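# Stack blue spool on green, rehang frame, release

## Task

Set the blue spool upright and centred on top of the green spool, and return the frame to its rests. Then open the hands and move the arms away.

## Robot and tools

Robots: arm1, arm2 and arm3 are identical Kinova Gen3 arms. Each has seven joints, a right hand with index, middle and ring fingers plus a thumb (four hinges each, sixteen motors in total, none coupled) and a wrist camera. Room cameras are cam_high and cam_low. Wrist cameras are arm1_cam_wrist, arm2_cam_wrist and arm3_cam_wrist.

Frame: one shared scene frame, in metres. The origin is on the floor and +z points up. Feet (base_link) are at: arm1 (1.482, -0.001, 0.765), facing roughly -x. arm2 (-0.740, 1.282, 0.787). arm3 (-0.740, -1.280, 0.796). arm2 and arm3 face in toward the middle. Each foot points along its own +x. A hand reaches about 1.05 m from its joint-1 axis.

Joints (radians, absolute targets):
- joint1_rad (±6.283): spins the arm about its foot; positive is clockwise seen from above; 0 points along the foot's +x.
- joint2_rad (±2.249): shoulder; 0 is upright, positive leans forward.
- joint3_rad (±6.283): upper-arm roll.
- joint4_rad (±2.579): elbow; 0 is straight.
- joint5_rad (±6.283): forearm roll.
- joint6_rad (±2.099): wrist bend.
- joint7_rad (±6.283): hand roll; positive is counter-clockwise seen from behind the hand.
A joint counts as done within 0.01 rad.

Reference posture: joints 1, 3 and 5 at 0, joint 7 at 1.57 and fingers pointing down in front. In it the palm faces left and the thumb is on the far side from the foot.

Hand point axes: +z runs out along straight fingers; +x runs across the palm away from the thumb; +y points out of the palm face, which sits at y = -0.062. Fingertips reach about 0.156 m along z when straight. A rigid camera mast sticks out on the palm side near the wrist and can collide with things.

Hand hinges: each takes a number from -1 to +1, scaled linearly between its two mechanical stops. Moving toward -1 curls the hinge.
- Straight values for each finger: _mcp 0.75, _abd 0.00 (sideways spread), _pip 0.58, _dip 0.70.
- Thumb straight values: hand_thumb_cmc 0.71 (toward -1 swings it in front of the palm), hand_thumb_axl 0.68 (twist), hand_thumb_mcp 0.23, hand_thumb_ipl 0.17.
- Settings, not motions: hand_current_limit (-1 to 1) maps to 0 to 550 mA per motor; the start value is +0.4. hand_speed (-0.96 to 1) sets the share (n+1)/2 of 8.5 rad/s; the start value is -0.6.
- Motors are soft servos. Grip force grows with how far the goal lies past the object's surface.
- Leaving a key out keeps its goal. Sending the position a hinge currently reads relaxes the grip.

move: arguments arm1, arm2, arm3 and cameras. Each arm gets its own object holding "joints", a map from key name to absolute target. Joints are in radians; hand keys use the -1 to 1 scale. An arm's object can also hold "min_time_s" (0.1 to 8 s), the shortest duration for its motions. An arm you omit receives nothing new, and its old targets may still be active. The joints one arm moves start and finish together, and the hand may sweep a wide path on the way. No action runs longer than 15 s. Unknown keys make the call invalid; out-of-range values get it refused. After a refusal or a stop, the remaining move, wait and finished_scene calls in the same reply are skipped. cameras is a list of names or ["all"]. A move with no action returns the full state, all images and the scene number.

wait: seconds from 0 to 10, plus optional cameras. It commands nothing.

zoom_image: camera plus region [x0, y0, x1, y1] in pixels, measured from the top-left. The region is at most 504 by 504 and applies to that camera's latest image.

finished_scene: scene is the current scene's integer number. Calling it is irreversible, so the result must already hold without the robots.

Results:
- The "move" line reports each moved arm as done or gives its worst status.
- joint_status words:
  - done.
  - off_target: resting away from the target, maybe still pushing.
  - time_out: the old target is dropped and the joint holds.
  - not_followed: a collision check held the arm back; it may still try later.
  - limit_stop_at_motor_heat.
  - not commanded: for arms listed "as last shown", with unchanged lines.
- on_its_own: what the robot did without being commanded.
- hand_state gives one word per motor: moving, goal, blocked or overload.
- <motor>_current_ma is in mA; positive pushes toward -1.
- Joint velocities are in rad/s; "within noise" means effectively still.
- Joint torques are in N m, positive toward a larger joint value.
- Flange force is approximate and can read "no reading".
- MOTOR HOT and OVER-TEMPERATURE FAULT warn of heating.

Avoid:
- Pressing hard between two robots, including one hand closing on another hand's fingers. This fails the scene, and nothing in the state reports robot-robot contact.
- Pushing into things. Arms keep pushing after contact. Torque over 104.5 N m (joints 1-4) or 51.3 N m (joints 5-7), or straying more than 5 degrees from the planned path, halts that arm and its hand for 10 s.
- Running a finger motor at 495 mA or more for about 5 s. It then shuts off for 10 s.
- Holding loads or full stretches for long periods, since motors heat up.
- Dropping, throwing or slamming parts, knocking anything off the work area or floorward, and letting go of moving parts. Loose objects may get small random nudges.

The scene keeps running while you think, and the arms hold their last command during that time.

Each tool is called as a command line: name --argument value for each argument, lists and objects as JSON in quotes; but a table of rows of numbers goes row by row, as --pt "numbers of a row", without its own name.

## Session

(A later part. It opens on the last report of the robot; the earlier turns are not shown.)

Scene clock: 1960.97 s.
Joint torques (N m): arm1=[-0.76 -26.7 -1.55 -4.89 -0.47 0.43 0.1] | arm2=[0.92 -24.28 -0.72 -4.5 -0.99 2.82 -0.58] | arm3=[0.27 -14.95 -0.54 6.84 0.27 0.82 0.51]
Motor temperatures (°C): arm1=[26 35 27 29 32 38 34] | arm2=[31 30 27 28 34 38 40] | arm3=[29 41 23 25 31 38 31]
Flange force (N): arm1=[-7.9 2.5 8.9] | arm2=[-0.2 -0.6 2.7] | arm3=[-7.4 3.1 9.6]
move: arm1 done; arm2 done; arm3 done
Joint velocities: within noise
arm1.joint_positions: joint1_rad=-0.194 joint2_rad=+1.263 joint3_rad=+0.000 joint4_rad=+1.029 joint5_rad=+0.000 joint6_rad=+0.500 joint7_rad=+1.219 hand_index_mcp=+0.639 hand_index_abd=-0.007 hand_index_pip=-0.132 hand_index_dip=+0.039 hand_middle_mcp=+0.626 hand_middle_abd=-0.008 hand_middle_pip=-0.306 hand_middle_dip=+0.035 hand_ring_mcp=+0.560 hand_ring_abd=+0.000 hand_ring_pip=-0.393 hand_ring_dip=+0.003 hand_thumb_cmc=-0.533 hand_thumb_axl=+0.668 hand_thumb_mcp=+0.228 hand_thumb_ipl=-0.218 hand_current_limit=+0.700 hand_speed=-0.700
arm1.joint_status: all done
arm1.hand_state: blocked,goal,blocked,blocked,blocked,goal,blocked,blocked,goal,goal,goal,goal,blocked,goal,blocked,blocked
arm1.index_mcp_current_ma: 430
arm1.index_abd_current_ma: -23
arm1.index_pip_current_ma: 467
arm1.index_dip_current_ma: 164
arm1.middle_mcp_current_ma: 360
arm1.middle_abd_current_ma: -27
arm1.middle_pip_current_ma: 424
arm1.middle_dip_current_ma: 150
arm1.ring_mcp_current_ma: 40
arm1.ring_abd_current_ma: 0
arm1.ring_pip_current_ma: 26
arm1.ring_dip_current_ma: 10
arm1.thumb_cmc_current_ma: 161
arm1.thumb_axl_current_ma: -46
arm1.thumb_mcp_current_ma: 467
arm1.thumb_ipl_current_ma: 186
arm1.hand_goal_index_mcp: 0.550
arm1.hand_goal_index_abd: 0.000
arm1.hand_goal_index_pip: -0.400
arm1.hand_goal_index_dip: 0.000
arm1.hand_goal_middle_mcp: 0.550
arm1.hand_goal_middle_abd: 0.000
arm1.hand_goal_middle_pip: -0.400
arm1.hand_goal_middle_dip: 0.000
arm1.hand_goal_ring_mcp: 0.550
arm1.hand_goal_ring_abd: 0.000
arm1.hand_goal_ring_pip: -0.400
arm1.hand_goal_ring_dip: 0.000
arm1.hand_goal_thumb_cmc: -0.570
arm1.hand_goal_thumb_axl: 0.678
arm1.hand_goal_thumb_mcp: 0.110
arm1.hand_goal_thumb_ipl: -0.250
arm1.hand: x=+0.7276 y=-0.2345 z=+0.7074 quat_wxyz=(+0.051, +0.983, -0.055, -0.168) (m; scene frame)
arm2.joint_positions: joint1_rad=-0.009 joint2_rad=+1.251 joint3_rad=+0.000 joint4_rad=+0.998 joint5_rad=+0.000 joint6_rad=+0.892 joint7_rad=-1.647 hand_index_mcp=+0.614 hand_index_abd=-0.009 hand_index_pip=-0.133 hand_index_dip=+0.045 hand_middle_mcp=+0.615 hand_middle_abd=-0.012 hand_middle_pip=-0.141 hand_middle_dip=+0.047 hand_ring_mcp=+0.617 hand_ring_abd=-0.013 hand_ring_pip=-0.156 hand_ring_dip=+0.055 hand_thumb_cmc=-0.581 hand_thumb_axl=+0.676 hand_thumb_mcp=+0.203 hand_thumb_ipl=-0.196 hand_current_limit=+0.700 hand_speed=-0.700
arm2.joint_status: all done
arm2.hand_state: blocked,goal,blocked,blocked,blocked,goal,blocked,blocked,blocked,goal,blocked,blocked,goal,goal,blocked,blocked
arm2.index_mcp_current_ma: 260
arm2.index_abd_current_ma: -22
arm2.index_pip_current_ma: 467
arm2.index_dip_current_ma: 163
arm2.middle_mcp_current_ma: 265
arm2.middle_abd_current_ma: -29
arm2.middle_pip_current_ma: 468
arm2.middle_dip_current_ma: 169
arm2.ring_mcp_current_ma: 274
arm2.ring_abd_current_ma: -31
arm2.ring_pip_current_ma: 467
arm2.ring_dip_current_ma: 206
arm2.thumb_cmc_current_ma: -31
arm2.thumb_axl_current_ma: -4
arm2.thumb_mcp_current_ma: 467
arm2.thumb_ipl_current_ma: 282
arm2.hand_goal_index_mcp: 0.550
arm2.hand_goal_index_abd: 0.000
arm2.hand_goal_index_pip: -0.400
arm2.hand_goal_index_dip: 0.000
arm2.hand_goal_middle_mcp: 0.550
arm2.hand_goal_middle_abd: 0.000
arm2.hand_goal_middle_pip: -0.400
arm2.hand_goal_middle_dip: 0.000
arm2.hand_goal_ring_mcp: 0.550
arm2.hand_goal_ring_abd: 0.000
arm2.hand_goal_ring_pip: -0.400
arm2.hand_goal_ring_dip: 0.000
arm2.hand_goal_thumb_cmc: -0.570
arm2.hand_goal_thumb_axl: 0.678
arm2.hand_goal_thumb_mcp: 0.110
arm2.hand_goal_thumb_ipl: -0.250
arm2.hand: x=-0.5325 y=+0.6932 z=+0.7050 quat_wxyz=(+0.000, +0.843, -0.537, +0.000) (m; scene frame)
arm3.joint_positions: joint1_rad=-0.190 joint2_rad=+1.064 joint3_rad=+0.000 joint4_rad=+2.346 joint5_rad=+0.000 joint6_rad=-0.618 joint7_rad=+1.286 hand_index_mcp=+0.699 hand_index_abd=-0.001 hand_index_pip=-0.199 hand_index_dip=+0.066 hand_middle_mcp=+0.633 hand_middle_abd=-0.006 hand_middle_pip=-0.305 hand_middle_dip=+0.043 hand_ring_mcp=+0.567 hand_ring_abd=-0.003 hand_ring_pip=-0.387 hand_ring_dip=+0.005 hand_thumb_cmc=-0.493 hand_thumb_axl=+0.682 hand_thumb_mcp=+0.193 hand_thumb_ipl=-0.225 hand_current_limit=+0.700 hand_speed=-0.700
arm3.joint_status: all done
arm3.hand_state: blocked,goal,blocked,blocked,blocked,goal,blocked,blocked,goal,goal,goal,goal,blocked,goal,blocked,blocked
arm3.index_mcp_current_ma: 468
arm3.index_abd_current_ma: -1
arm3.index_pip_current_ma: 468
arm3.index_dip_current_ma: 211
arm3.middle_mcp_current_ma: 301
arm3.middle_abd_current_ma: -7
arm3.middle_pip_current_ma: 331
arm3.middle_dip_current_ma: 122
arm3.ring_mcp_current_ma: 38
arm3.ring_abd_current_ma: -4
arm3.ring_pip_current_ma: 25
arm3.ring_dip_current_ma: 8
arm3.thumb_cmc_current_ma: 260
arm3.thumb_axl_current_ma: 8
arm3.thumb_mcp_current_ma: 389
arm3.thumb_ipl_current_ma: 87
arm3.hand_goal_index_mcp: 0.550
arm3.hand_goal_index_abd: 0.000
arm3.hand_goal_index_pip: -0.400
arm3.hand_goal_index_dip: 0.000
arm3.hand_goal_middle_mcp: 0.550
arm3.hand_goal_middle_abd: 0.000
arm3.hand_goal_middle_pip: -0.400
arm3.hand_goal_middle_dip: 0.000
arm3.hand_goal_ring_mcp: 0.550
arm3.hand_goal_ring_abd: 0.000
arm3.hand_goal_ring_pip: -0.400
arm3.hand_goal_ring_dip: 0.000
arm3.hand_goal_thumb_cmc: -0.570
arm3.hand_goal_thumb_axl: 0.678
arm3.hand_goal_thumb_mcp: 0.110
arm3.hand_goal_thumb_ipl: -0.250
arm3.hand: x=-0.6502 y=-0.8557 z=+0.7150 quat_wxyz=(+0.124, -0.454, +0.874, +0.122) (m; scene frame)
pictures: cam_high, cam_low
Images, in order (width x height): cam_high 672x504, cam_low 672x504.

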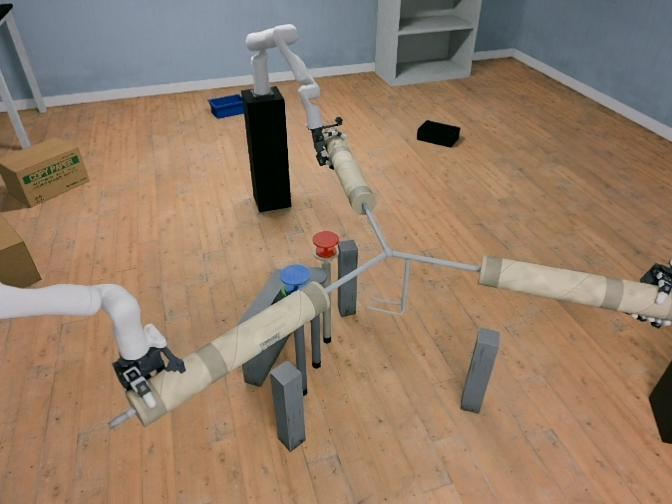

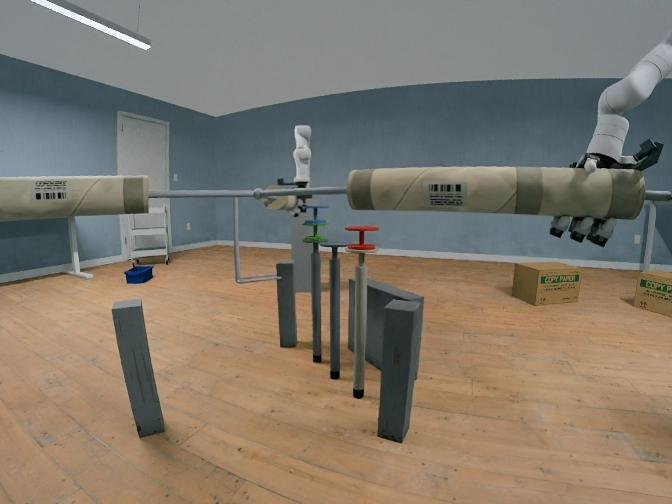

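move --arm1 '{"joints":{"joint2_rad":1.4621,"joint4_rad":0.9102,"joint6_rad":0.4203},"min_time_s":4}' --arm2 '{"joints":{"joint2_rad":1.4451,"joint4_rad":0.891,"joint6_rad":0.8055},"min_time_s":4}' --arm3 '{"joints":{"joint2_rad":1.3582,"joint4_rad":2.1982,"joint6_rad":-0.7639},"min_time_s":4}' --cameras '["cam_high"]'

move --arm1 '{"joints":{"joint2_rad":1.7033,"joint4_rad":0.6641,"joint6_rad":0.4252},"min_time_s":4}' --arm2 '{"joints":{"joint2_rad":1.6816,"joint4_rad":0.658,"joint6_rad":0.802},"min_time_s":4}' --arm3 '{"joints":{"joint2_rad":1.6076,"joint4_rad":1.9815,"joint6_rad":-0.7966},"min_time_s":4}' --cameras '["cam_high","cam_low"]'

zoom_image --camera "cam_high" --region '[220, 150, 520, 450]'

zoom_image --camera "cam_low" --region '[60, 200, 460, 460]'

Scene clock: 1982.27 s.
Joint torques (N m): arm1=[-0.52 -26.52 -1.36 -4.47 -0.49 0.28 -0.06] | arm2=[0.69 -23.67 -1.04 -3.84 -1.09 2.85 -0.59] | arm3=[0.46 -14.73 -0.32 7.96 0.28 0.8 0.51]
Motor temperatures (°C): arm1=[26 34 27 29 32 38 34] | arm2=[31 30 27 28 34 38 40] | arm3=[29 41 23 25 31 38 31]
Flange force (N): arm1=[-7.4 2.4 9.3] | arm2=[-1.6 -0.2 0.9] | arm3=[-7.2 3.3 9.1]
move: arm1 done; arm2 done; arm3 done
Joint velocities: within noise
arm1.joint_positions: joint1_rad=-0.194 joint2_rad=+1.462 joint3_rad=+0.000 joint4_rad=+0.910 joint5_rad=+0.000 joint6_rad=+0.420 joint7_rad=+1.219 hand_index_mcp=+0.639 hand_index_abd=-0.009 hand_index_pip=-0.132 hand_index_dip=+0.039 hand_middle_mcp=+0.626 hand_middle_abd=-0.010 hand_middle_pip=-0.306 hand_middle_dip=+0.036 hand_ring_mcp=+0.560 hand_ring_abd=+0.000 hand_ring_pip=-0.393 hand_ring_dip=+0.003 hand_thumb_cmc=-0.533 hand_thumb_axl=+0.668 hand_thumb_mcp=+0.228 hand_thumb_ipl=-0.218 hand_current_limit=+0.700 hand_speed=-0.700
arm1.joint_status: all done
arm1.hand_state: blocked,goal,blocked,blocked,blocked,goal,blocked,blocked,goal,goal,goal,goal,blocked,goal,blocked,blocked
arm1.index_mcp_current_ma: 430
arm1.index_abd_current_ma: -29
arm1.index_pip_current_ma: 467
arm1.index_dip_current_ma: 167
arm1.middle_mcp_current_ma: 360
arm1.middle_abd_current_ma: -31
arm1.middle_pip_current_ma: 424
arm1.middle_dip_current_ma: 151
arm1.ring_mcp_current_ma: 41
arm1.ring_abd_current_ma: 0
arm1.ring_pip_current_ma: 26
arm1.ring_dip_current_ma: 10
arm1.thumb_cmc_current_ma: 158
arm1.thumb_axl_current_ma: -49
arm1.thumb_mcp_current_ma: 468
arm1.thumb_ipl_current_ma: 186
arm1.hand_goal_index_mcp: 0.550
arm1.hand_goal_index_abd: 0.000
arm1.hand_goal_index_pip: -0.400
arm1.hand_goal_index_dip: 0.000
arm1.hand_goal_middle_mcp: 0.550
arm1.hand_goal_middle_abd: 0.000
arm1.hand_goal_middle_pip: -0.400
arm1.hand_goal_middle_dip: 0.000
arm1.hand_goal_ring_mcp: 0.550
arm1.hand_goal_ring_abd: 0.000
arm1.hand_goal_ring_pip: -0.400
arm1.hand_goal_ring_dip: 0.000
arm1.hand_goal_thumb_cmc: -0.570
arm1.hand_goal_thumb_axl: 0.678
arm1.hand_goal_thumb_mcp: 0.110
arm1.hand_goal_thumb_ipl: -0.250
arm1.hand: x=+0.7272 y=-0.2345 z=+0.6074 quat_wxyz=(+0.051, +0.983, -0.055, -0.168) (m; scene frame)
arm2.joint_positions: joint1_rad=-0.009 joint2_rad=+1.445 joint3_rad=+0.000 joint4_rad=+0.891 joint5_rad=+0.000 joint6_rad=+0.805 joint7_rad=-1.647 hand_index_mcp=+0.614 hand_index_abd=-0.010 hand_index_pip=-0.133 hand_index_dip=+0.045 hand_middle_mcp=+0.615 hand_middle_abd=-0.011 hand_middle_pip=-0.141 hand_middle_dip=+0.047 hand_ring_mcp=+0.617 hand_ring_abd=-0.013 hand_ring_pip=-0.156 hand_ring_dip=+0.055 hand_thumb_cmc=-0.581 hand_thumb_axl=+0.676 hand_thumb_mcp=+0.203 hand_thumb_ipl=-0.196 hand_current_limit=+0.700 hand_speed=-0.700
arm2.joint_status: all done
arm2.hand_state: blocked,goal,blocked,blocked,blocked,goal,blocked,blocked,blocked,goal,blocked,blocked,goal,goal,blocked,blocked
arm2.index_mcp_current_ma: 260
arm2.index_abd_current_ma: -23
arm2.index_pip_current_ma: 468
arm2.index_dip_current_ma: 163
arm2.middle_mcp_current_ma: 265
arm2.middle_abd_current_ma: -25
arm2.middle_pip_current_ma: 467
arm2.middle_dip_current_ma: 169
arm2.ring_mcp_current_ma: 274
arm2.ring_abd_current_ma: -33
arm2.ring_pip_current_ma: 467
arm2.ring_dip_current_ma: 206
arm2.thumb_cmc_current_ma: -32
arm2.thumb_axl_current_ma: -5
arm2.thumb_mcp_current_ma: 467
arm2.thumb_ipl_current_ma: 282
arm2.hand_goal_index_mcp: 0.550
arm2.hand_goal_index_abd: 0.000
arm2.hand_goal_index_pip: -0.400
arm2.hand_goal_index_dip: 0.000
arm2.hand_goal_middle_mcp: 0.550
arm2.hand_goal_middle_abd: 0.000
arm2.hand_goal_middle_pip: -0.400
arm2.hand_goal_middle_dip: 0.000
arm2.hand_goal_ring_mcp: 0.550
arm2.hand_goal_ring_abd: 0.000
arm2.hand_goal_ring_pip: -0.400
arm2.hand_goal_ring_dip: 0.000
arm2.hand_goal_thumb_cmc: -0.570
arm2.hand_goal_thumb_axl: 0.678
arm2.hand_goal_thumb_mcp: 0.110
arm2.hand_goal_thumb_ipl: -0.250
arm2.hand: x=-0.5324 y=+0.6932 z=+0.6051 quat_wxyz=(+0.000, +0.843, -0.537, +0.000) (m; scene frame)
arm3.joint_positions: joint1_rad=-0.190 joint2_rad=+1.358 joint3_rad=+0.000 joint4_rad=+2.198 joint5_rad=+0.000 joint6_rad=-0.764 joint7_rad=+1.286 hand_index_mcp=+0.699 hand_index_abd=+0.000 hand_index_pip=-0.199 hand_index_dip=+0.066 hand_middle_mcp=+0.633 hand_middle_abd=-0.005 hand_middle_pip=-0.305 hand_middle_dip=+0.043 hand_ring_mcp=+0.566 hand_ring_abd=-0.003 hand_ring_pip=-0.388 hand_ring_dip=+0.005 hand_thumb_cmc=-0.493 hand_thumb_axl=+0.682 hand_thumb_mcp=+0.193 hand_thumb_ipl=-0.225 hand_current_limit=+0.700 hand_speed=-0.700
arm3.joint_status: all done
arm3.hand_state: blocked,goal,blocked,blocked,blocked,goal,blocked,blocked,goal,goal,goal,goal,blocked,goal,blocked,blocked
arm3.index_mcp_current_ma: 467
arm3.index_abd_current_ma: 0
arm3.index_pip_current_ma: 467
arm3.index_dip_current_ma: 210
arm3.middle_mcp_current_ma: 301
arm3.middle_abd_current_ma: -7
arm3.middle_pip_current_ma: 328
arm3.middle_dip_current_ma: 122
arm3.ring_mcp_current_ma: 37
arm3.ring_abd_current_ma: -4
arm3.ring_pip_current_ma: 24
arm3.ring_dip_current_ma: 8
arm3.thumb_cmc_current_ma: 260
arm3.thumb_axl_current_ma: 7
arm3.thumb_mcp_current_ma: 389
arm3.thumb_ipl_current_ma: 87
arm3.hand_goal_index_mcp: 0.550
arm3.hand_goal_index_abd: 0.000
arm3.hand_goal_index_pip: -0.400
arm3.hand_goal_index_dip: 0.000
arm3.hand_goal_middle_mcp: 0.550
arm3.hand_goal_middle_abd: 0.000
arm3.hand_goal_middle_pip: -0.400
arm3.hand_goal_middle_dip: 0.000
arm3.hand_goal_ring_mcp: 0.550
arm3.hand_goal_ring_abd: 0.000
arm3.hand_goal_ring_pip: -0.400
arm3.hand_goal_ring_dip: 0.000
arm3.hand_goal_thumb_cmc: -0.570
arm3.hand_goal_thumb_axl: 0.678
arm3.hand_goal_thumb_mcp: 0.110
arm3.hand_goal_thumb_ipl: -0.250
arm3.hand: x=-0.6506 y=-0.8553 z=+0.6151 quat_wxyz=(+0.124, -0.454, +0.874, +0.122) (m; scene frame)
pictures: cam_high
Images, in order (width x height): cam_high 672x504.

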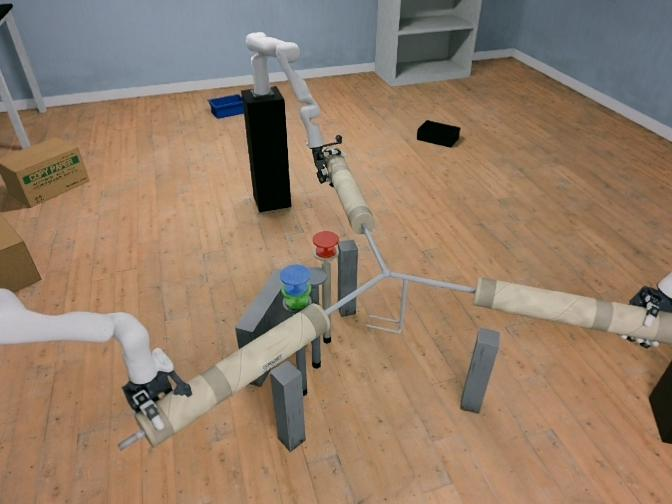

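Scene clock: 1986.67 s.
Joint torques (N m): arm1=[-0.74 -25.49 -1.59 -4.38 -0.61 0.33 -0.12] | arm2=[0.98 -22.58 -0.95 -3.53 -1.08 2.95 -0.61] | arm3=[0.41 -13.89 -0.24 8.17 0.41 0.74 0.56]
Motor temperatures (°C): arm1=[26 34 27 29 32 38 34] | arm2=[31 30 27 28 34 38 40] | arm3=[29 41 23 25 31 38 31]
Flange force (N): arm1=[-8.2 2.4 10.1] | arm2=[-3.3 -0.5 -1.6] | arm3=[-7.2 3.2 9.1]
move: arm1 done; arm2 done; arm3 done
Joint velocities: within noise
arm1.joint_positions: joint1_rad=-0.194 joint2_rad=+1.703 joint3_rad=+0.000 joint4_rad=+0.664 joint5_rad=+0.000 joint6_rad=+0.425 joint7_rad=+1.219 hand_index_mcp=+0.639 hand_index_abd=-0.015 hand_index_pip=-0.134 hand_index_dip=+0.041 hand_middle_mcp=+0.626 hand_middle_abd=-0.008 hand_middle_pip=-0.306 hand_middle_dip=+0.036 hand_ring_mcp=+0.561 hand_ring_abd=+0.000 hand_ring_pip=-0.393 hand_ring_dip=+0.003 hand_thumb_cmc=-0.535 hand_thumb_axl=+0.666 hand_thumb_mcp=+0.228 hand_thumb_ipl=-0.218 hand_current_limit=+0.700 hand_speed=-0.700
arm1.joint_status: all done
arm1.hand_state: blocked,goal,blocked,blocked,blocked,goal,blocked,blocked,goal,goal,goal,goal,blocked,goal,blocked,blocked
arm1.index_mcp_current_ma: 430
arm1.index_abd_current_ma: -50
arm1.index_pip_current_ma: 467
arm1.index_dip_current_ma: 175
arm1.middle_mcp_current_ma: 360
arm1.middle_abd_current_ma: -26
arm1.middle_pip_current_ma: 424
arm1.middle_dip_current_ma: 151
arm1.ring_mcp_current_ma: 43
arm1.ring_abd_current_ma: 0
arm1.ring_pip_current_ma: 27
arm1.ring_dip_current_ma: 10
arm1.thumb_cmc_current_ma: 152
arm1.thumb_axl_current_ma: -57
arm1.thumb_mcp_current_ma: 467
arm1.thumb_ipl_current_ma: 186
arm1.hand_goal_index_mcp: 0.550
arm1.hand_goal_index_abd: 0.000
arm1.hand_goal_index_pip: -0.400
arm1.hand_goal_index_dip: 0.000
arm1.hand_goal_middle_mcp: 0.550
arm1.hand_goal_middle_abd: 0.000
arm1.hand_goal_middle_pip: -0.400
arm1.hand_goal_middle_dip: 0.000
arm1.hand_goal_ring_mcp: 0.550
arm1.hand_goal_ring_abd: 0.000
arm1.hand_goal_ring_pip: -0.400
arm1.hand_goal_ring_dip: 0.000
arm1.hand_goal_thumb_cmc: -0.570
arm1.hand_goal_thumb_axl: 0.678
arm1.hand_goal_thumb_mcp: 0.110
arm1.hand_goal_thumb_ipl: -0.250
arm1.hand: x=+0.7268 y=-0.2345 z=+0.5072 quat_wxyz=(+0.051, +0.983, -0.055, -0.168) (m; scene frame)
arm2.joint_positions: joint1_rad=-0.009 joint2_rad=+1.682 joint3_rad=+0.000 joint4_rad=+0.658 joint5_rad=+0.000 joint6_rad=+0.802 joint7_rad=-1.647 hand_index_mcp=+0.614 hand_index_abd=-0.011 hand_index_pip=-0.133 hand_index_dip=+0.045 hand_middle_mcp=+0.615 hand_middle_abd=-0.011 hand_middle_pip=-0.141 hand_middle_dip=+0.047 hand_ring_mcp=+0.617 hand_ring_abd=-0.014 hand_ring_pip=-0.156 hand_ring_dip=+0.055 hand_thumb_cmc=-0.582 hand_thumb_axl=+0.676 hand_thumb_mcp=+0.203 hand_thumb_ipl=-0.196 hand_current_limit=+0.700 hand_speed=-0.700
arm2.joint_status: all done
arm2.hand_state: blocked,goal,blocked,blocked,blocked,goal,blocked,blocked,blocked,goal,blocked,blocked,goal,goal,blocked,blocked
arm2.index_mcp_current_ma: 260
arm2.index_abd_current_ma: -25
arm2.index_pip_current_ma: 467
arm2.index_dip_current_ma: 163
arm2.middle_mcp_current_ma: 265
arm2.middle_abd_current_ma: -27
arm2.middle_pip_current_ma: 468
arm2.middle_dip_current_ma: 169
arm2.ring_mcp_current_ma: 274
arm2.ring_abd_current_ma: -35
arm2.ring_pip_current_ma: 467
arm2.ring_dip_current_ma: 206
arm2.thumb_cmc_current_ma: -34
arm2.thumb_axl_current_ma: -5
arm2.thumb_mcp_current_ma: 467
arm2.thumb_ipl_current_ma: 282
arm2.hand_goal_index_mcp: 0.550
arm2.hand_goal_index_abd: 0.000
arm2.hand_goal_index_pip: -0.400
arm2.hand_goal_index_dip: 0.000
arm2.hand_goal_middle_mcp: 0.550
arm2.hand_goal_middle_abd: 0.000
arm2.hand_goal_middle_pip: -0.400
arm2.hand_goal_middle_dip: 0.000
arm2.hand_goal_ring_mcp: 0.550
arm2.hand_goal_ring_abd: 0.000
arm2.hand_goal_ring_pip: -0.400
arm2.hand_goal_ring_dip: 0.000
arm2.hand_goal_thumb_cmc: -0.570
arm2.hand_goal_thumb_axl: 0.678
arm2.hand_goal_thumb_mcp: 0.110
arm2.hand_goal_thumb_ipl: -0.250
arm2.hand: x=-0.5324 y=+0.6933 z=+0.5050 quat_wxyz=(+0.000, +0.843, -0.537, +0.000) (m; scene frame)
arm3.joint_positions: joint1_rad=-0.190 joint2_rad=+1.608 joint3_rad=+0.000 joint4_rad=+1.981 joint5_rad=+0.000 joint6_rad=-0.797 joint7_rad=+1.286 hand_index_mcp=+0.699 hand_index_abd=+0.001 hand_index_pip=-0.200 hand_index_dip=+0.066 hand_middle_mcp=+0.633 hand_middle_abd=-0.005 hand_middle_pip=-0.306 hand_middle_dip=+0.043 hand_ring_mcp=+0.566 hand_ring_abd=-0.003 hand_ring_pip=-0.388 hand_ring_dip=+0.005 hand_thumb_cmc=-0.490 hand_thumb_axl=+0.683 hand_thumb_mcp=+0.193 hand_thumb_ipl=-0.225 hand_current_limit=+0.700 hand_speed=-0.700
arm3.joint_status: all done
arm3.hand_state: blocked,goal,blocked,blocked,blocked,goal,blocked,blocked,goal,goal,goal,goal,blocked,goal,blocked,blocked
arm3.index_mcp_current_ma: 467
arm3.index_abd_current_ma: 0
arm3.index_pip_current_ma: 468
arm3.index_dip_current_ma: 209
arm3.middle_mcp_current_ma: 301
arm3.middle_abd_current_ma: -7
arm3.middle_pip_current_ma: 327
arm3.middle_dip_current_ma: 122
arm3.ring_mcp_current_ma: 36
arm3.ring_abd_current_ma: -4
arm3.ring_pip_current_ma: 24
arm3.ring_dip_current_ma: 8
arm3.thumb_cmc_current_ma: 273
arm3.thumb_axl_current_ma: 9
arm3.thumb_mcp_current_ma: 386
arm3.thumb_ipl_current_ma: 87
arm3.hand_goal_index_mcp: 0.550
arm3.hand_goal_index_abd: 0.000
arm3.hand_goal_index_pip: -0.400
arm3.hand_goal_index_dip: 0.000
arm3.hand_goal_middle_mcp: 0.550
arm3.hand_goal_middle_abd: 0.000
arm3.hand_goal_middle_pip: -0.400
arm3.hand_goal_middle_dip: 0.000
arm3.hand_goal_ring_mcp: 0.550
arm3.hand_goal_ring_abd: 0.000
arm3.hand_goal_ring_pip: -0.400
arm3.hand_goal_ring_dip: 0.000
arm3.hand_goal_thumb_cmc: -0.570
arm3.hand_goal_thumb_axl: 0.678
arm3.hand_goal_thumb_mcp: 0.110
arm3.hand_goal_thumb_ipl: -0.250
arm3.hand: x=-0.6510 y=-0.8552 z=+0.5151 quat_wxyz=(+0.124, -0.454, +0.874, +0.122) (m; scene frame)
pictures: cam_high, cam_low
Images, in order (width x height): cam_high 672x504, cam_low 672x504.

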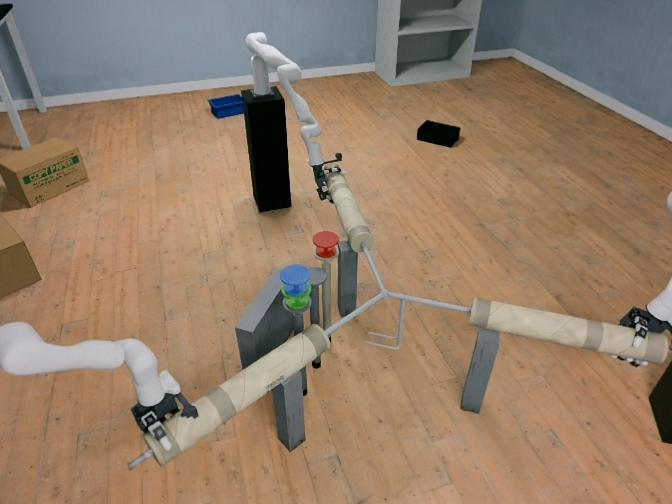

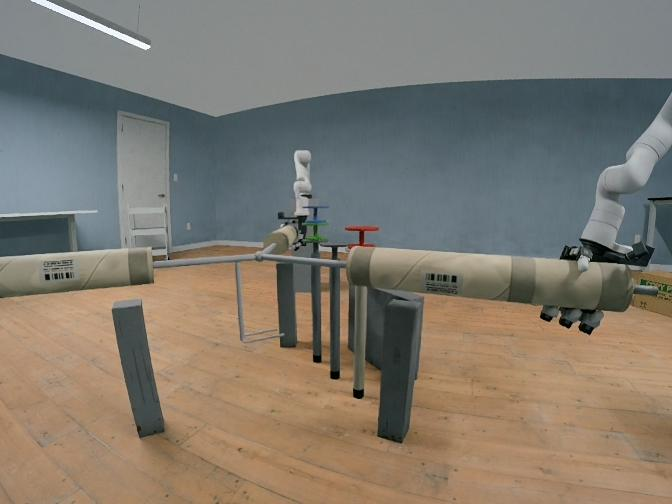

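Scaled by 1.680 from the camera's 672x504 image, which has a finer 960x720 frame.

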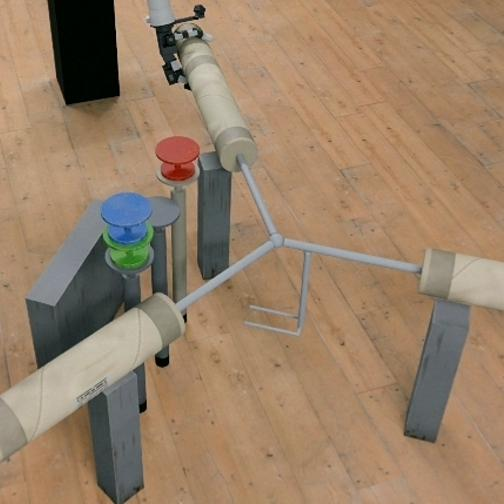

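Scaled by 1.260 from the camera's 672x504 image, which has a finer 960x720 frame.

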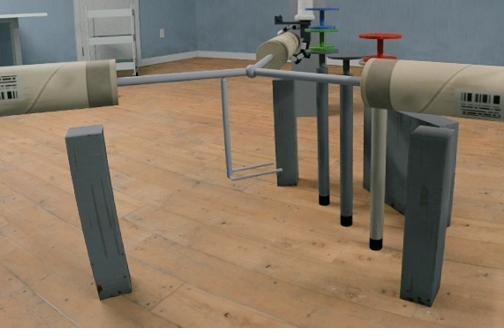

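move --arm1 '{"joints":{"joint1_rad":-0.152,"joint2_rad":1.6333,"joint4_rad":0.8718,"joint6_rad":0.2875,"joint7_rad":1.2615},"min_time_s":3}' --arm2 '{"joints":{"joint1_rad":-0.072,"joint2_rad":1.6294,"joint4_rad":0.8125,"joint6_rad":0.6997,"joint7_rad":-1.710},"min_time_s":3}' --arm3 '{"joints":{"joint1_rad":-0.167,"joint2_rad":1.565,"joint4_rad":1.8713,"joint6_rad":-0.6439,"joint7_rad":1.309},"min_time_s":3}' --cameras '["cam_high"]'

move --arm1 '{"joints":{"joint2_rad":1.7111,"joint4_rad":0.7802,"joint6_rad":0.3012},"min_time_s":3}' --arm2 '{"joints":{"joint2_rad":1.7075,"joint4_rad":0.7208,"joint6_rad":0.7133},"min_time_s":3}' --arm3 '{"joints":{"joint2_rad":1.6357,"joint4_rad":1.7977,"joint6_rad":-0.6409},"min_time_s":3}' --cameras '["cam_high","cam_low"]'

zoom_image --camera "cam_high" --region '[220, 150, 520, 450]'

zoom_image --camera "cam_low" --region '[60, 240, 460, 460]'

Scene clock: 2021.47 s.
Joint torques (N m): arm1=[-2.32 -25.52 -2.67 -3.98 -0.94 0 -0.51] | arm2=[3.34 -22.49 1.54 -3.26 -0.11 2.57 -0.41] | arm3=[1.96 -19.72 1.53 2.32 -1.1 -1.18 -0.07]
Motor temperatures (°C): arm1=[26 34 27 29 32 38 34] | arm2=[31 30 27 28 34 38 40] | arm3=[29 40 23 25 31 38 31]
Flange force (N): arm1=[-6.7 -1.6 8.8] | arm2=[-3.1 -4.4 -1.2] | arm3=[0.9 3.0 5.7]
move: arm1 done; arm2 done; arm3 done
Joint velocities: within noise
arm1.joint_positions: joint1_rad=-0.152 joint2_rad=+1.633 joint3_rad=+0.000 joint4_rad=+0.872 joint5_rad=+0.000 joint6_rad=+0.287 joint7_rad=+1.261 hand_index_mcp=+0.634 hand_index_abd=-0.013 hand_index_pip=-0.134 hand_index_dip=+0.051 hand_middle_mcp=+0.621 hand_middle_abd=-0.006 hand_middle_pip=-0.306 hand_middle_dip=+0.042 hand_ring_mcp=+0.560 hand_ring_abd=+0.000 hand_ring_pip=-0.393 hand_ring_dip=+0.003 hand_thumb_cmc=-0.530 hand_thumb_axl=+0.666 hand_thumb_mcp=+0.228 hand_thumb_ipl=-0.219 hand_current_limit=+0.700 hand_speed=-0.700
arm1.joint_status: all done
arm1.hand_state: blocked,goal,blocked,blocked,blocked,goal,blocked,blocked,goal,goal,goal,goal,blocked,goal,blocked,blocked
arm1.index_mcp_current_ma: 404
arm1.index_abd_current_ma: -45
arm1.index_pip_current_ma: 467
arm1.index_dip_current_ma: 221
arm1.middle_mcp_current_ma: 334
arm1.middle_abd_current_ma: -19
arm1.middle_pip_current_ma: 424
arm1.middle_dip_current_ma: 181
arm1.ring_mcp_current_ma: 40
arm1.ring_abd_current_ma: 0
arm1.ring_pip_current_ma: 24
arm1.ring_dip_current_ma: 10
arm1.thumb_cmc_current_ma: 171
arm1.thumb_axl_current_ma: -56
arm1.thumb_mcp_current_ma: 467
arm1.thumb_ipl_current_ma: 174
arm1.hand_goal_index_mcp: 0.550
arm1.hand_goal_index_abd: 0.000
arm1.hand_goal_index_pip: -0.400
arm1.hand_goal_index_dip: 0.000
arm1.hand_goal_middle_mcp: 0.550
arm1.hand_goal_middle_abd: 0.000
arm1.hand_goal_middle_pip: -0.400
arm1.hand_goal_middle_dip: 0.000
arm1.hand_goal_ring_mcp: 0.550
arm1.hand_goal_ring_abd: 0.000
arm1.hand_goal_ring_pip: -0.400
arm1.hand_goal_ring_dip: 0.000
arm1.hand_goal_thumb_cmc: -0.570
arm1.hand_goal_thumb_axl: 0.678
arm1.hand_goal_thumb_mcp: 0.110
arm1.hand_goal_thumb_ipl: -0.250
arm1.hand: x=+0.7504 y=-0.1979 z=+0.5072 quat_wxyz=(+0.044, +0.983, -0.055, -0.170) (m; scene frame)
arm2.joint_positions: joint1_rad=-0.072 joint2_rad=+1.629 joint3_rad=+0.000 joint4_rad=+0.812 joint5_rad=+0.000 joint6_rad=+0.700 joint7_rad=-1.710 hand_index_mcp=+0.614 hand_index_abd=-0.011 hand_index_pip=-0.133 hand_index_dip=+0.045 hand_middle_mcp=+0.615 hand_middle_abd=-0.011 hand_middle_pip=-0.141 hand_middle_dip=+0.047 hand_ring_mcp=+0.617 hand_ring_abd=-0.014 hand_ring_pip=-0.156 hand_ring_dip=+0.055 hand_thumb_cmc=-0.585 hand_thumb_axl=+0.675 hand_thumb_mcp=+0.203 hand_thumb_ipl=-0.196 hand_current_limit=+0.700 hand_speed=-0.700
arm2.joint_status: all done
arm2.hand_state: blocked,goal,blocked,blocked,blocked,goal,blocked,blocked,blocked,goal,blocked,blocked,goal,goal,blocked,blocked
arm2.index_mcp_current_ma: 260
arm2.index_abd_current_ma: -28
arm2.index_pip_current_ma: 468
arm2.index_dip_current_ma: 163
arm2.middle_mcp_current_ma: 265
arm2.middle_abd_current_ma: -27
arm2.middle_pip_current_ma: 468
arm2.middle_dip_current_ma: 169
arm2.ring_mcp_current_ma: 275
arm2.ring_abd_current_ma: -34
arm2.ring_pip_current_ma: 467
arm2.ring_dip_current_ma: 206
arm2.thumb_cmc_current_ma: -45
arm2.thumb_axl_current_ma: -8
arm2.thumb_mcp_current_ma: 468
arm2.thumb_ipl_current_ma: 282
arm2.hand_goal_index_mcp: 0.550
arm2.hand_goal_index_abd: 0.000
arm2.hand_goal_index_pip: -0.400
arm2.hand_goal_index_dip: 0.000
arm2.hand_goal_middle_mcp: 0.550
arm2.hand_goal_middle_abd: 0.000
arm2.hand_goal_middle_pip: -0.400
arm2.hand_goal_middle_dip: 0.000
arm2.hand_goal_ring_mcp: 0.550
arm2.hand_goal_ring_abd: 0.000
arm2.hand_goal_ring_pip: -0.400
arm2.hand_goal_ring_dip: 0.000
arm2.hand_goal_thumb_cmc: -0.570
arm2.hand_goal_thumb_axl: 0.678
arm2.hand_goal_thumb_mcp: 0.110
arm2.hand_goal_thumb_ipl: -0.250
arm2.hand: x=-0.5087 y=+0.7312 z=+0.5050 quat_wxyz=(+0.000, +0.843, -0.538, +0.000) (m; scene frame)
arm3.joint_positions: joint1_rad=-0.167 joint2_rad=+1.565 joint3_rad=+0.000 joint4_rad=+1.871 joint5_rad=+0.000 joint6_rad=-0.644 joint7_rad=+1.309 hand_index_mcp=+0.699 hand_index_abd=-0.001 hand_index_pip=-0.200 hand_index_dip=+0.066 hand_middle_mcp=+0.631 hand_middle_abd=-0.005 hand_middle_pip=-0.306 hand_middle_dip=+0.043 hand_ring_mcp=+0.564 hand_ring_abd=-0.003 hand_ring_pip=-0.388 hand_ring_dip=+0.005 hand_thumb_cmc=-0.489 hand_thumb_axl=+0.679 hand_thumb_mcp=+0.192 hand_thumb_ipl=-0.225 hand_current_limit=+0.700 hand_speed=-0.700
arm3.joint_status: all done
arm3.hand_state: blocked,goal,blocked,blocked,blocked,goal,blocked,blocked,goal,goal,goal,goal,blocked,goal,blocked,blocked
arm3.index_mcp_current_ma: 468
arm3.index_abd_current_ma: -1
arm3.index_pip_current_ma: 467
arm3.index_dip_current_ma: 209
arm3.middle_mcp_current_ma: 290
arm3.middle_abd_current_ma: -6
arm3.middle_pip_current_ma: 327
arm3.middle_dip_current_ma: 122
arm3.ring_mcp_current_ma: 30
arm3.ring_abd_current_ma: -4
arm3.ring_pip_current_ma: 23
arm3.ring_dip_current_ma: 8
arm3.thumb_cmc_current_ma: 275
arm3.thumb_axl_current_ma: 2
arm3.thumb_mcp_current_ma: 384
arm3.thumb_ipl_current_ma: 87
arm3.hand_goal_index_mcp: 0.550
arm3.hand_goal_index_abd: 0.000
arm3.hand_goal_index_pip: -0.400
arm3.hand_goal_index_dip: 0.000
arm3.hand_goal_middle_mcp: 0.550
arm3.hand_goal_middle_abd: 0.000
arm3.hand_goal_middle_pip: -0.400
arm3.hand_goal_middle_dip: 0.000
arm3.hand_goal_ring_mcp: 0.550
arm3.hand_goal_ring_abd: 0.000
arm3.hand_goal_ring_pip: -0.400
arm3.hand_goal_ring_dip: 0.000
arm3.hand_goal_thumb_cmc: -0.570
arm3.hand_goal_thumb_axl: 0.678
arm3.hand_goal_thumb_mcp: 0.110
arm3.hand_goal_thumb_ipl: -0.250
arm3.hand: x=-0.6272 y=-0.8164 z=+0.5150 quat_wxyz=(+0.127, -0.454, +0.874, +0.119) (m; scene frame)
pictures: cam_high
Images, in order (width x height): cam_high 672x504.

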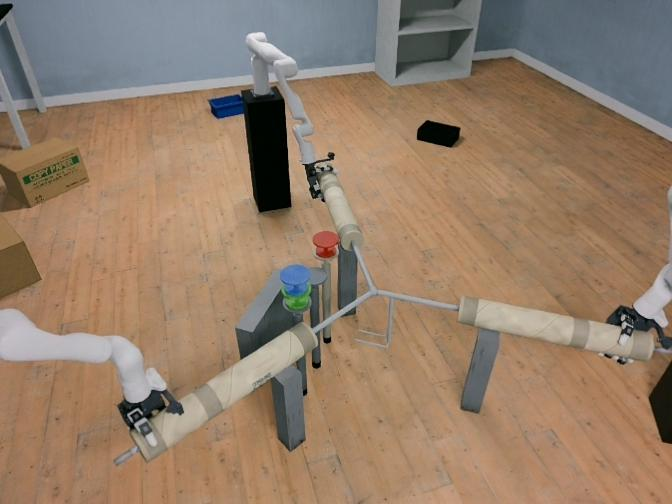

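Scene clock: 2024.77 s.
Joint torques (N m): arm1=[-0.86 -26.53 -1.65 -5.25 -0.84 -0.57 -0.53] | arm2=[2.07 -23.09 0.35 -4.2 -0.42 2.09 -0.36] | arm3=[2.21 -19.08 1.74 2.96 -1.15 -0.98 -0.05]
Motor temperatures (°C): arm1=[26 34 27 29 32 38 34] | arm2=[31 30 27 28 34 38 40] | arm3=[29 40 23 25 31 38 31]
Flange force (N): arm1=[-4.0 -0.2 8.2] | arm2=[-5.3 -2.2 -2.2] | arm3=[-0.2 3.8 6.5]
move: arm1 done; arm2 done; arm3 done
Joint velocities: within noise
arm1.joint_positions: joint1_rad=-0.152 joint2_rad=+1.711 joint3_rad=+0.000 joint4_rad=+0.780 joint5_rad=+0.000 joint6_rad=+0.301 joint7_rad=+1.262 hand_index_mcp=+0.634 hand_index_abd=-0.014 hand_index_pip=-0.134 hand_index_dip=+0.051 hand_middle_mcp=+0.620 hand_middle_abd=-0.006 hand_middle_pip=-0.306 hand_middle_dip=+0.042 hand_ring_mcp=+0.560 hand_ring_abd=+0.000 hand_ring_pip=-0.394 hand_ring_dip=+0.003 hand_thumb_cmc=-0.530 hand_thumb_axl=+0.666 hand_thumb_mcp=+0.228 hand_thumb_ipl=-0.220 hand_current_limit=+0.700 hand_speed=-0.700
arm1.joint_status: all done
arm1.hand_state: blocked,goal,blocked,blocked,blocked,goal,blocked,blocked,goal,goal,goal,goal,blocked,goal,blocked,blocked
arm1.index_mcp_current_ma: 402
arm1.index_abd_current_ma: -46
arm1.index_pip_current_ma: 467
arm1.index_dip_current_ma: 221
arm1.middle_mcp_current_ma: 332
arm1.middle_abd_current_ma: -19
arm1.middle_pip_current_ma: 424
arm1.middle_dip_current_ma: 182
arm1.ring_mcp_current_ma: 40
arm1.ring_abd_current_ma: 0
arm1.ring_pip_current_ma: 24
arm1.ring_dip_current_ma: 10
arm1.thumb_cmc_current_ma: 171
arm1.thumb_axl_current_ma: -56
arm1.thumb_mcp_current_ma: 467
arm1.thumb_ipl_current_ma: 174
arm1.hand_goal_index_mcp: 0.550
arm1.hand_goal_index_abd: 0.000
arm1.hand_goal_index_pip: -0.400
arm1.hand_goal_index_dip: 0.000
arm1.hand_goal_middle_mcp: 0.550
arm1.hand_goal_middle_abd: 0.000
arm1.hand_goal_middle_pip: -0.400
arm1.hand_goal_middle_dip: 0.000
arm1.hand_goal_ring_mcp: 0.550
arm1.hand_goal_ring_abd: 0.000
arm1.hand_goal_ring_pip: -0.400
arm1.hand_goal_ring_dip: 0.000
arm1.hand_goal_thumb_cmc: -0.570
arm1.hand_goal_thumb_axl: 0.678
arm1.hand_goal_thumb_mcp: 0.110
arm1.hand_goal_thumb_ipl: -0.250
arm1.hand: x=+0.7500 y=-0.1979 z=+0.4773 quat_wxyz=(+0.044, +0.983, -0.055, -0.170) (m; scene frame)
arm2.joint_positions: joint1_rad=-0.072 joint2_rad=+1.707 joint3_rad=+0.000 joint4_rad=+0.721 joint5_rad=+0.000 joint6_rad=+0.713 joint7_rad=-1.710 hand_index_mcp=+0.614 hand_index_abd=-0.011 hand_index_pip=-0.134 hand_index_dip=+0.045 hand_middle_mcp=+0.615 hand_middle_abd=-0.011 hand_middle_pip=-0.141 hand_middle_dip=+0.047 hand_ring_mcp=+0.617 hand_ring_abd=-0.014 hand_ring_pip=-0.156 hand_ring_dip=+0.055 hand_thumb_cmc=-0.585 hand_thumb_axl=+0.675 hand_thumb_mcp=+0.203 hand_thumb_ipl=-0.196 hand_current_limit=+0.700 hand_speed=-0.700
arm2.joint_status: all done
arm2.hand_state: blocked,goal,blocked,blocked,blocked,goal,blocked,blocked,blocked,goal,blocked,blocked,goal,goal,blocked,blocked
arm2.index_mcp_current_ma: 260
arm2.index_abd_current_ma: -28
arm2.index_pip_current_ma: 468
arm2.index_dip_current_ma: 161
arm2.middle_mcp_current_ma: 265
arm2.middle_abd_current_ma: -27
arm2.middle_pip_current_ma: 468
arm2.middle_dip_current_ma: 168
arm2.ring_mcp_current_ma: 275
arm2.ring_abd_current_ma: -34
arm2.ring_pip_current_ma: 467
arm2.ring_dip_current_ma: 206
arm2.thumb_cmc_current_ma: -45
arm2.thumb_axl_current_ma: -8
arm2.thumb_mcp_current_ma: 468
arm2.thumb_ipl_current_ma: 282
arm2.hand_goal_index_mcp: 0.550
arm2.hand_goal_index_abd: 0.000
arm2.hand_goal_index_pip: -0.400
arm2.hand_goal_index_dip: 0.000
arm2.hand_goal_middle_mcp: 0.550
arm2.hand_goal_middle_abd: 0.000
arm2.hand_goal_middle_pip: -0.400
arm2.hand_goal_middle_dip: 0.000
arm2.hand_goal_ring_mcp: 0.550
arm2.hand_goal_ring_abd: 0.000
arm2.hand_goal_ring_pip: -0.400
arm2.hand_goal_ring_dip: 0.000
arm2.hand_goal_thumb_cmc: -0.570
arm2.hand_goal_thumb_axl: 0.678
arm2.hand_goal_thumb_mcp: 0.110
arm2.hand_goal_thumb_ipl: -0.250
arm2.hand: x=-0.5087 y=+0.7311 z=+0.4751 quat_wxyz=(+0.000, +0.843, -0.538, +0.000) (m; scene frame)
arm3.joint_positions: joint1_rad=-0.167 joint2_rad=+1.636 joint3_rad=+0.000 joint4_rad=+1.798 joint5_rad=+0.000 joint6_rad=-0.641 joint7_rad=+1.309 hand_index_mcp=+0.699 hand_index_abd=-0.004 hand_index_pip=-0.200 hand_index_dip=+0.066 hand_middle_mcp=+0.630 hand_middle_abd=-0.005 hand_middle_pip=-0.306 hand_middle_dip=+0.043 hand_ring_mcp=+0.564 hand_ring_abd=-0.003 hand_ring_pip=-0.388 hand_ring_dip=+0.005 hand_thumb_cmc=-0.489 hand_thumb_axl=+0.678 hand_thumb_mcp=+0.192 hand_thumb_ipl=-0.225 hand_current_limit=+0.700 hand_speed=-0.700
arm3.joint_status: all done
arm3.hand_state: blocked,goal,blocked,blocked,blocked,goal,blocked,blocked,goal,goal,goal,goal,blocked,goal,blocked,blocked
arm3.index_mcp_current_ma: 467
arm3.index_abd_current_ma: -4
arm3.index_pip_current_ma: 468
arm3.index_dip_current_ma: 209
arm3.middle_mcp_current_ma: 289
arm3.middle_abd_current_ma: -6
arm3.middle_pip_current_ma: 327
arm3.middle_dip_current_ma: 122
arm3.ring_mcp_current_ma: 30
arm3.ring_abd_current_ma: -4
arm3.ring_pip_current_ma: 23
arm3.ring_dip_current_ma: 8
arm3.thumb_cmc_current_ma: 275
arm3.thumb_axl_current_ma: 0
arm3.thumb_mcp_current_ma: 384
arm3.thumb_ipl_current_ma: 87
arm3.hand_goal_index_mcp: 0.550
arm3.hand_goal_index_abd: 0.000
arm3.hand_goal_index_pip: -0.400
arm3.hand_goal_index_dip: 0.000
arm3.hand_goal_middle_mcp: 0.550
arm3.hand_goal_middle_abd: 0.000
arm3.hand_goal_middle_pip: -0.400
arm3.hand_goal_middle_dip: 0.000
arm3.hand_goal_ring_mcp: 0.550
arm3.hand_goal_ring_abd: 0.000
arm3.hand_goal_ring_pip: -0.400
arm3.hand_goal_ring_dip: 0.000
arm3.hand_goal_thumb_cmc: -0.570
arm3.hand_goal_thumb_axl: 0.678
arm3.hand_goal_thumb_mcp: 0.110
arm3.hand_goal_thumb_ipl: -0.250
arm3.hand: x=-0.6274 y=-0.8163 z=+0.4851 quat_wxyz=(+0.127, -0.454, +0.874, +0.119) (m; scene frame)
pictures: cam_high, cam_low
Images, in order (width x height): cam_high 672x504, cam_low 672x504.

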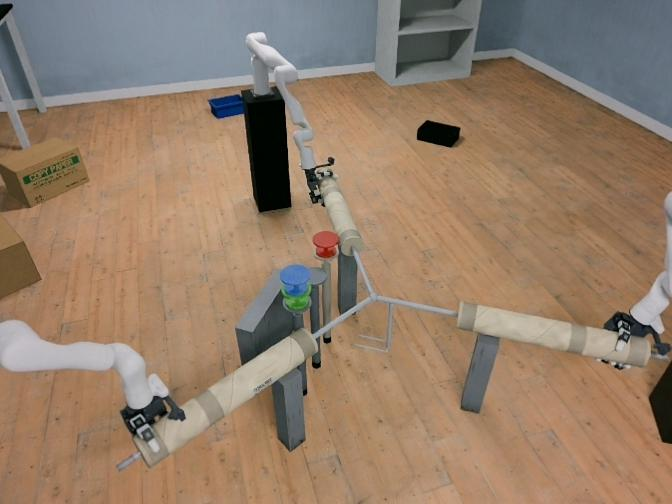

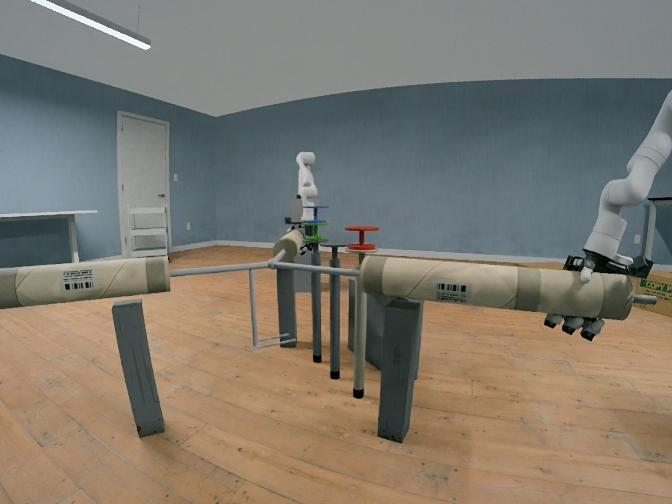

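Scaled by 1.680 from the camera's 672x504 image, which has a finer 960x720 frame.

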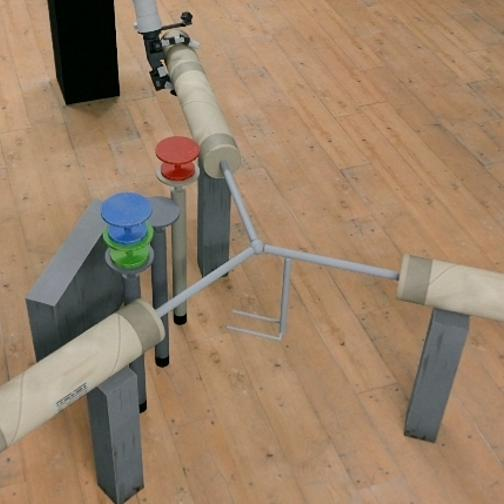

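Scaled by 1.260 from the camera's 672x504 image, which has a finer 960x720 frame.

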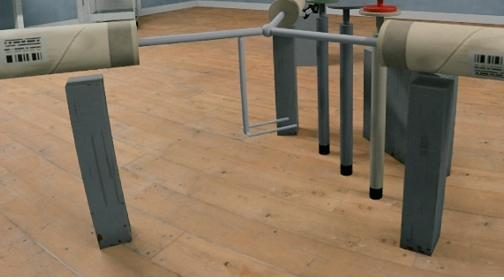

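move --arm1 '{"joints":{"joint2_rad":1.7608,"joint4_rad":0.7175,"joint6_rad":0.3143},"min_time_s":3}' --arm2 '{"joints":{"joint2_rad":1.7581,"joint4_rad":0.6554,"joint6_rad":0.7281},"min_time_s":3}' --arm3 '{"joints":{"joint2_rad":1.6778,"joint4_rad":1.7509,"joint6_rad":-0.6362},"min_time_s":3}' --cameras '["cam_high","cam_low"]'

zoom_image --camera "cam_high" --region '[220, 170, 472, 422]'

zoom_image --camera "cam_low" --region '[60, 240, 460, 460]'

Scene clock: 2071.40 s.
Joint torques (N m): arm1=[-0.12 -25 -1.23 -4.51 -0.71 -0.21 -0.43] | arm2=[1.84 -22.16 -0.22 -4.57 -0.54 1.62 -0.21] | arm3=[1.33 -18.35 0.68 3.18 -0.81 -0.63 -0.01]
Motor temperatures (°C): arm1=[26 33 27 29 32 38 34] | arm2=[31 30 27 28 33 38 40] | arm3=[29 39 23 25 31 38 31]
Flange force (N): arm1=[-5.1 1.5 7.8] | arm2=[-7.6 -1.9 -5.6] | arm3=[-1.0 1.9 5.6]
move: arm1 done; arm2 done; arm3 done
Joint velocities: within noise
arm1.joint_positions: joint1_rad=-0.152 joint2_rad=+1.761 joint3_rad=+0.000 joint4_rad=+0.718 joint5_rad=+0.000 joint6_rad=+0.314 joint7_rad=+1.261 hand_index_mcp=+0.634 hand_index_abd=-0.014 hand_index_pip=-0.134 hand_index_dip=+0.051 hand_middle_mcp=+0.620 hand_middle_abd=-0.006 hand_middle_pip=-0.306 hand_middle_dip=+0.043 hand_ring_mcp=+0.560 hand_ring_abd=+0.000 hand_ring_pip=-0.394 hand_ring_dip=+0.003 hand_thumb_cmc=-0.530 hand_thumb_axl=+0.666 hand_thumb_mcp=+0.228 hand_thumb_ipl=-0.220 hand_current_limit=+0.700 hand_speed=-0.700
arm1.joint_status: all done
arm1.hand_state: blocked,goal,blocked,blocked,blocked,goal,blocked,blocked,goal,goal,goal,goal,blocked,goal,blocked,blocked
arm1.index_mcp_current_ma: 402
arm1.index_abd_current_ma: -46
arm1.index_pip_current_ma: 467
arm1.index_dip_current_ma: 222
arm1.middle_mcp_current_ma: 332
arm1.middle_abd_current_ma: -19
arm1.middle_pip_current_ma: 424
arm1.middle_dip_current_ma: 182
arm1.ring_mcp_current_ma: 40
arm1.ring_abd_current_ma: 0
arm1.ring_pip_current_ma: 24
arm1.ring_dip_current_ma: 10
arm1.thumb_cmc_current_ma: 171
arm1.thumb_axl_current_ma: -56
arm1.thumb_mcp_current_ma: 468
arm1.thumb_ipl_current_ma: 174
arm1.hand_goal_index_mcp: 0.550
arm1.hand_goal_index_abd: 0.000
arm1.hand_goal_index_pip: -0.400
arm1.hand_goal_index_dip: 0.000
arm1.hand_goal_middle_mcp: 0.550
arm1.hand_goal_middle_abd: 0.000
arm1.hand_goal_middle_pip: -0.400
arm1.hand_goal_middle_dip: 0.000
arm1.hand_goal_ring_mcp: 0.550
arm1.hand_goal_ring_abd: 0.000
arm1.hand_goal_ring_pip: -0.400
arm1.hand_goal_ring_dip: 0.000
arm1.hand_goal_thumb_cmc: -0.570
arm1.hand_goal_thumb_axl: 0.678
arm1.hand_goal_thumb_mcp: 0.110
arm1.hand_goal_thumb_ipl: -0.250
arm1.hand: x=+0.7502 y=-0.1979 z=+0.4591 quat_wxyz=(+0.044, +0.983, -0.055, -0.170) (m; scene frame)
arm2.joint_positions: joint1_rad=-0.072 joint2_rad=+1.758 joint3_rad=+0.000 joint4_rad=+0.655 joint5_rad=+0.000 joint6_rad=+0.728 joint7_rad=-1.710 hand_index_mcp=+0.614 hand_index_abd=-0.011 hand_index_pip=-0.173 hand_index_dip=+0.045 hand_middle_mcp=+0.615 hand_middle_abd=-0.011 hand_middle_pip=-0.179 hand_middle_dip=+0.047 hand_ring_mcp=+0.617 hand_ring_abd=-0.014 hand_ring_pip=-0.191 hand_ring_dip=+0.055 hand_thumb_cmc=-0.585 hand_thumb_axl=+0.675 hand_thumb_mcp=+0.223 hand_thumb_ipl=-0.196 hand_current_limit=+0.700 hand_speed=-0.700
arm2.joint_status: all done
arm2.hand_state: blocked,goal,blocked,blocked,blocked,goal,blocked,blocked,blocked,goal,blocked,blocked,goal,goal,blocked,blocked
arm2.index_mcp_current_ma: 260
arm2.index_abd_current_ma: -28
arm2.index_pip_current_ma: 467
arm2.index_dip_current_ma: 161
arm2.middle_mcp_current_ma: 265
arm2.middle_abd_current_ma: -27
arm2.middle_pip_current_ma: 467
arm2.middle_dip_current_ma: 168
arm2.ring_mcp_current_ma: 275
arm2.ring_abd_current_ma: -34
arm2.ring_pip_current_ma: 467
arm2.ring_dip_current_ma: 205
arm2.thumb_cmc_current_ma: -45
arm2.thumb_axl_current_ma: -8
arm2.thumb_mcp_current_ma: 467
arm2.thumb_ipl_current_ma: 282
arm2.hand_goal_index_mcp: 0.550
arm2.hand_goal_index_abd: 0.000
arm2.hand_goal_index_pip: -0.400
arm2.hand_goal_index_dip: 0.000
arm2.hand_goal_middle_mcp: 0.550
arm2.hand_goal_middle_abd: 0.000
arm2.hand_goal_middle_pip: -0.400
arm2.hand_goal_middle_dip: 0.000
arm2.hand_goal_ring_mcp: 0.550
arm2.hand_goal_ring_abd: 0.000
arm2.hand_goal_ring_pip: -0.400
arm2.hand_goal_ring_dip: 0.000
arm2.hand_goal_thumb_cmc: -0.570
arm2.hand_goal_thumb_axl: 0.678
arm2.hand_goal_thumb_mcp: 0.110
arm2.hand_goal_thumb_ipl: -0.250
arm2.on_its_own: hand_index_pip moved -0.039 toward your old target -0.400; hand_middle_pip moved -0.037 toward your old target -0.400; hand_ring_pip moved -0.035 toward your old target -0.400
arm2.hand: x=-0.5086 y=+0.7311 z=+0.4572 quat_wxyz=(+0.000, +0.843, -0.538, +0.000) (m; scene frame)
arm3.joint_positions: joint1_rad=-0.167 joint2_rad=+1.678 joint3_rad=+0.000 joint4_rad=+1.751 joint5_rad=+0.000 joint6_rad=-0.636 joint7_rad=+1.309 hand_index_mcp=+0.697 hand_index_abd=-0.004 hand_index_pip=-0.200 hand_index_dip=+0.066 hand_middle_mcp=+0.629 hand_middle_abd=-0.005 hand_middle_pip=-0.306 hand_middle_dip=+0.043 hand_ring_mcp=+0.564 hand_ring_abd=-0.003 hand_ring_pip=-0.389 hand_ring_dip=+0.005 hand_thumb_cmc=-0.489 hand_thumb_axl=+0.677 hand_thumb_mcp=+0.192 hand_thumb_ipl=-0.225 hand_current_limit=+0.700 hand_speed=-0.700
arm3.joint_status: all done
arm3.hand_state: blocked,goal,blocked,blocked,blocked,goal,blocked,blocked,goal,goal,goal,goal,blocked,goal,blocked,blocked
arm3.index_mcp_current_ma: 467
arm3.index_abd_current_ma: -4
arm3.index_pip_current_ma: 467
arm3.index_dip_current_ma: 209
arm3.middle_mcp_current_ma: 283
arm3.middle_abd_current_ma: -6
arm3.middle_pip_current_ma: 327
arm3.middle_dip_current_ma: 122
arm3.ring_mcp_current_ma: 30
arm3.ring_abd_current_ma: -4
arm3.ring_pip_current_ma: 22
arm3.ring_dip_current_ma: 8
arm3.thumb_cmc_current_ma: 275
arm3.thumb_axl_current_ma: -1
arm3.thumb_mcp_current_ma: 384
arm3.thumb_ipl_current_ma: 87
arm3.hand_goal_index_mcp: 0.550
arm3.hand_goal_index_abd: 0.000
arm3.hand_goal_index_pip: -0.400
arm3.hand_goal_index_dip: 0.000
arm3.hand_goal_middle_mcp: 0.550
arm3.hand_goal_middle_abd: 0.000
arm3.hand_goal_middle_pip: -0.400
arm3.hand_goal_middle_dip: 0.000
arm3.hand_goal_ring_mcp: 0.550
arm3.hand_goal_ring_abd: 0.000
arm3.hand_goal_ring_pip: -0.400
arm3.hand_goal_ring_dip: 0.000
arm3.hand_goal_thumb_cmc: -0.570
arm3.hand_goal_thumb_axl: 0.678
arm3.hand_goal_thumb_mcp: 0.110
arm3.hand_goal_thumb_ipl: -0.250
arm3.hand: x=-0.6275 y=-0.8164 z=+0.4670 quat_wxyz=(+0.127, -0.454, +0.874, +0.119) (m; scene frame)
pictures: cam_high, cam_low
Images, in order (width x height): cam_high 672x504, cam_low 672x504.

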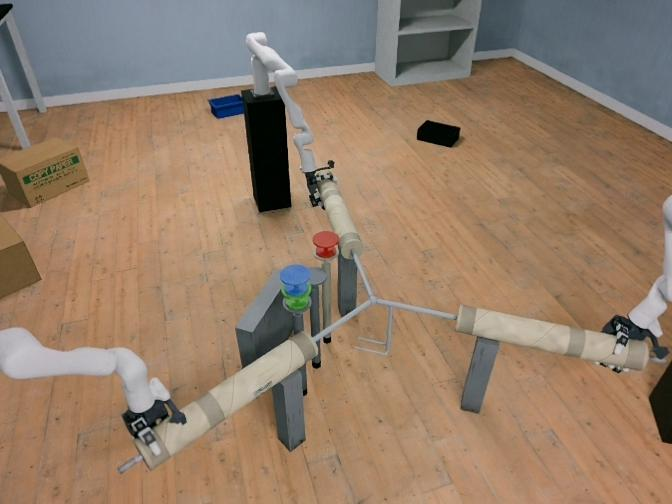

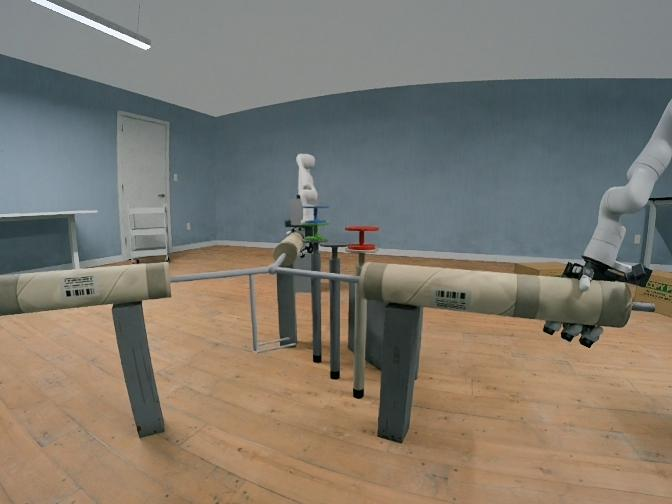

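Scaled by 2.000 from the camera's 672x504 image, which has a finer 960x720 frame.

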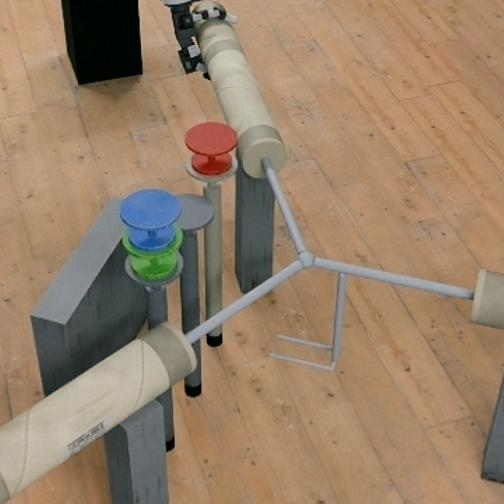

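Scaled by 1.260 from the camera's 672x504 image, which has a finer 960x720 frame.

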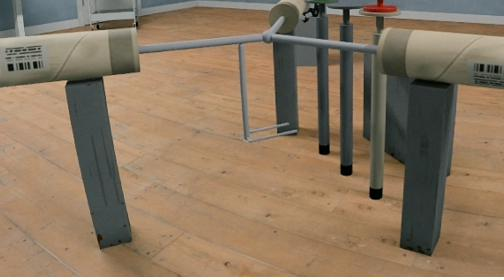

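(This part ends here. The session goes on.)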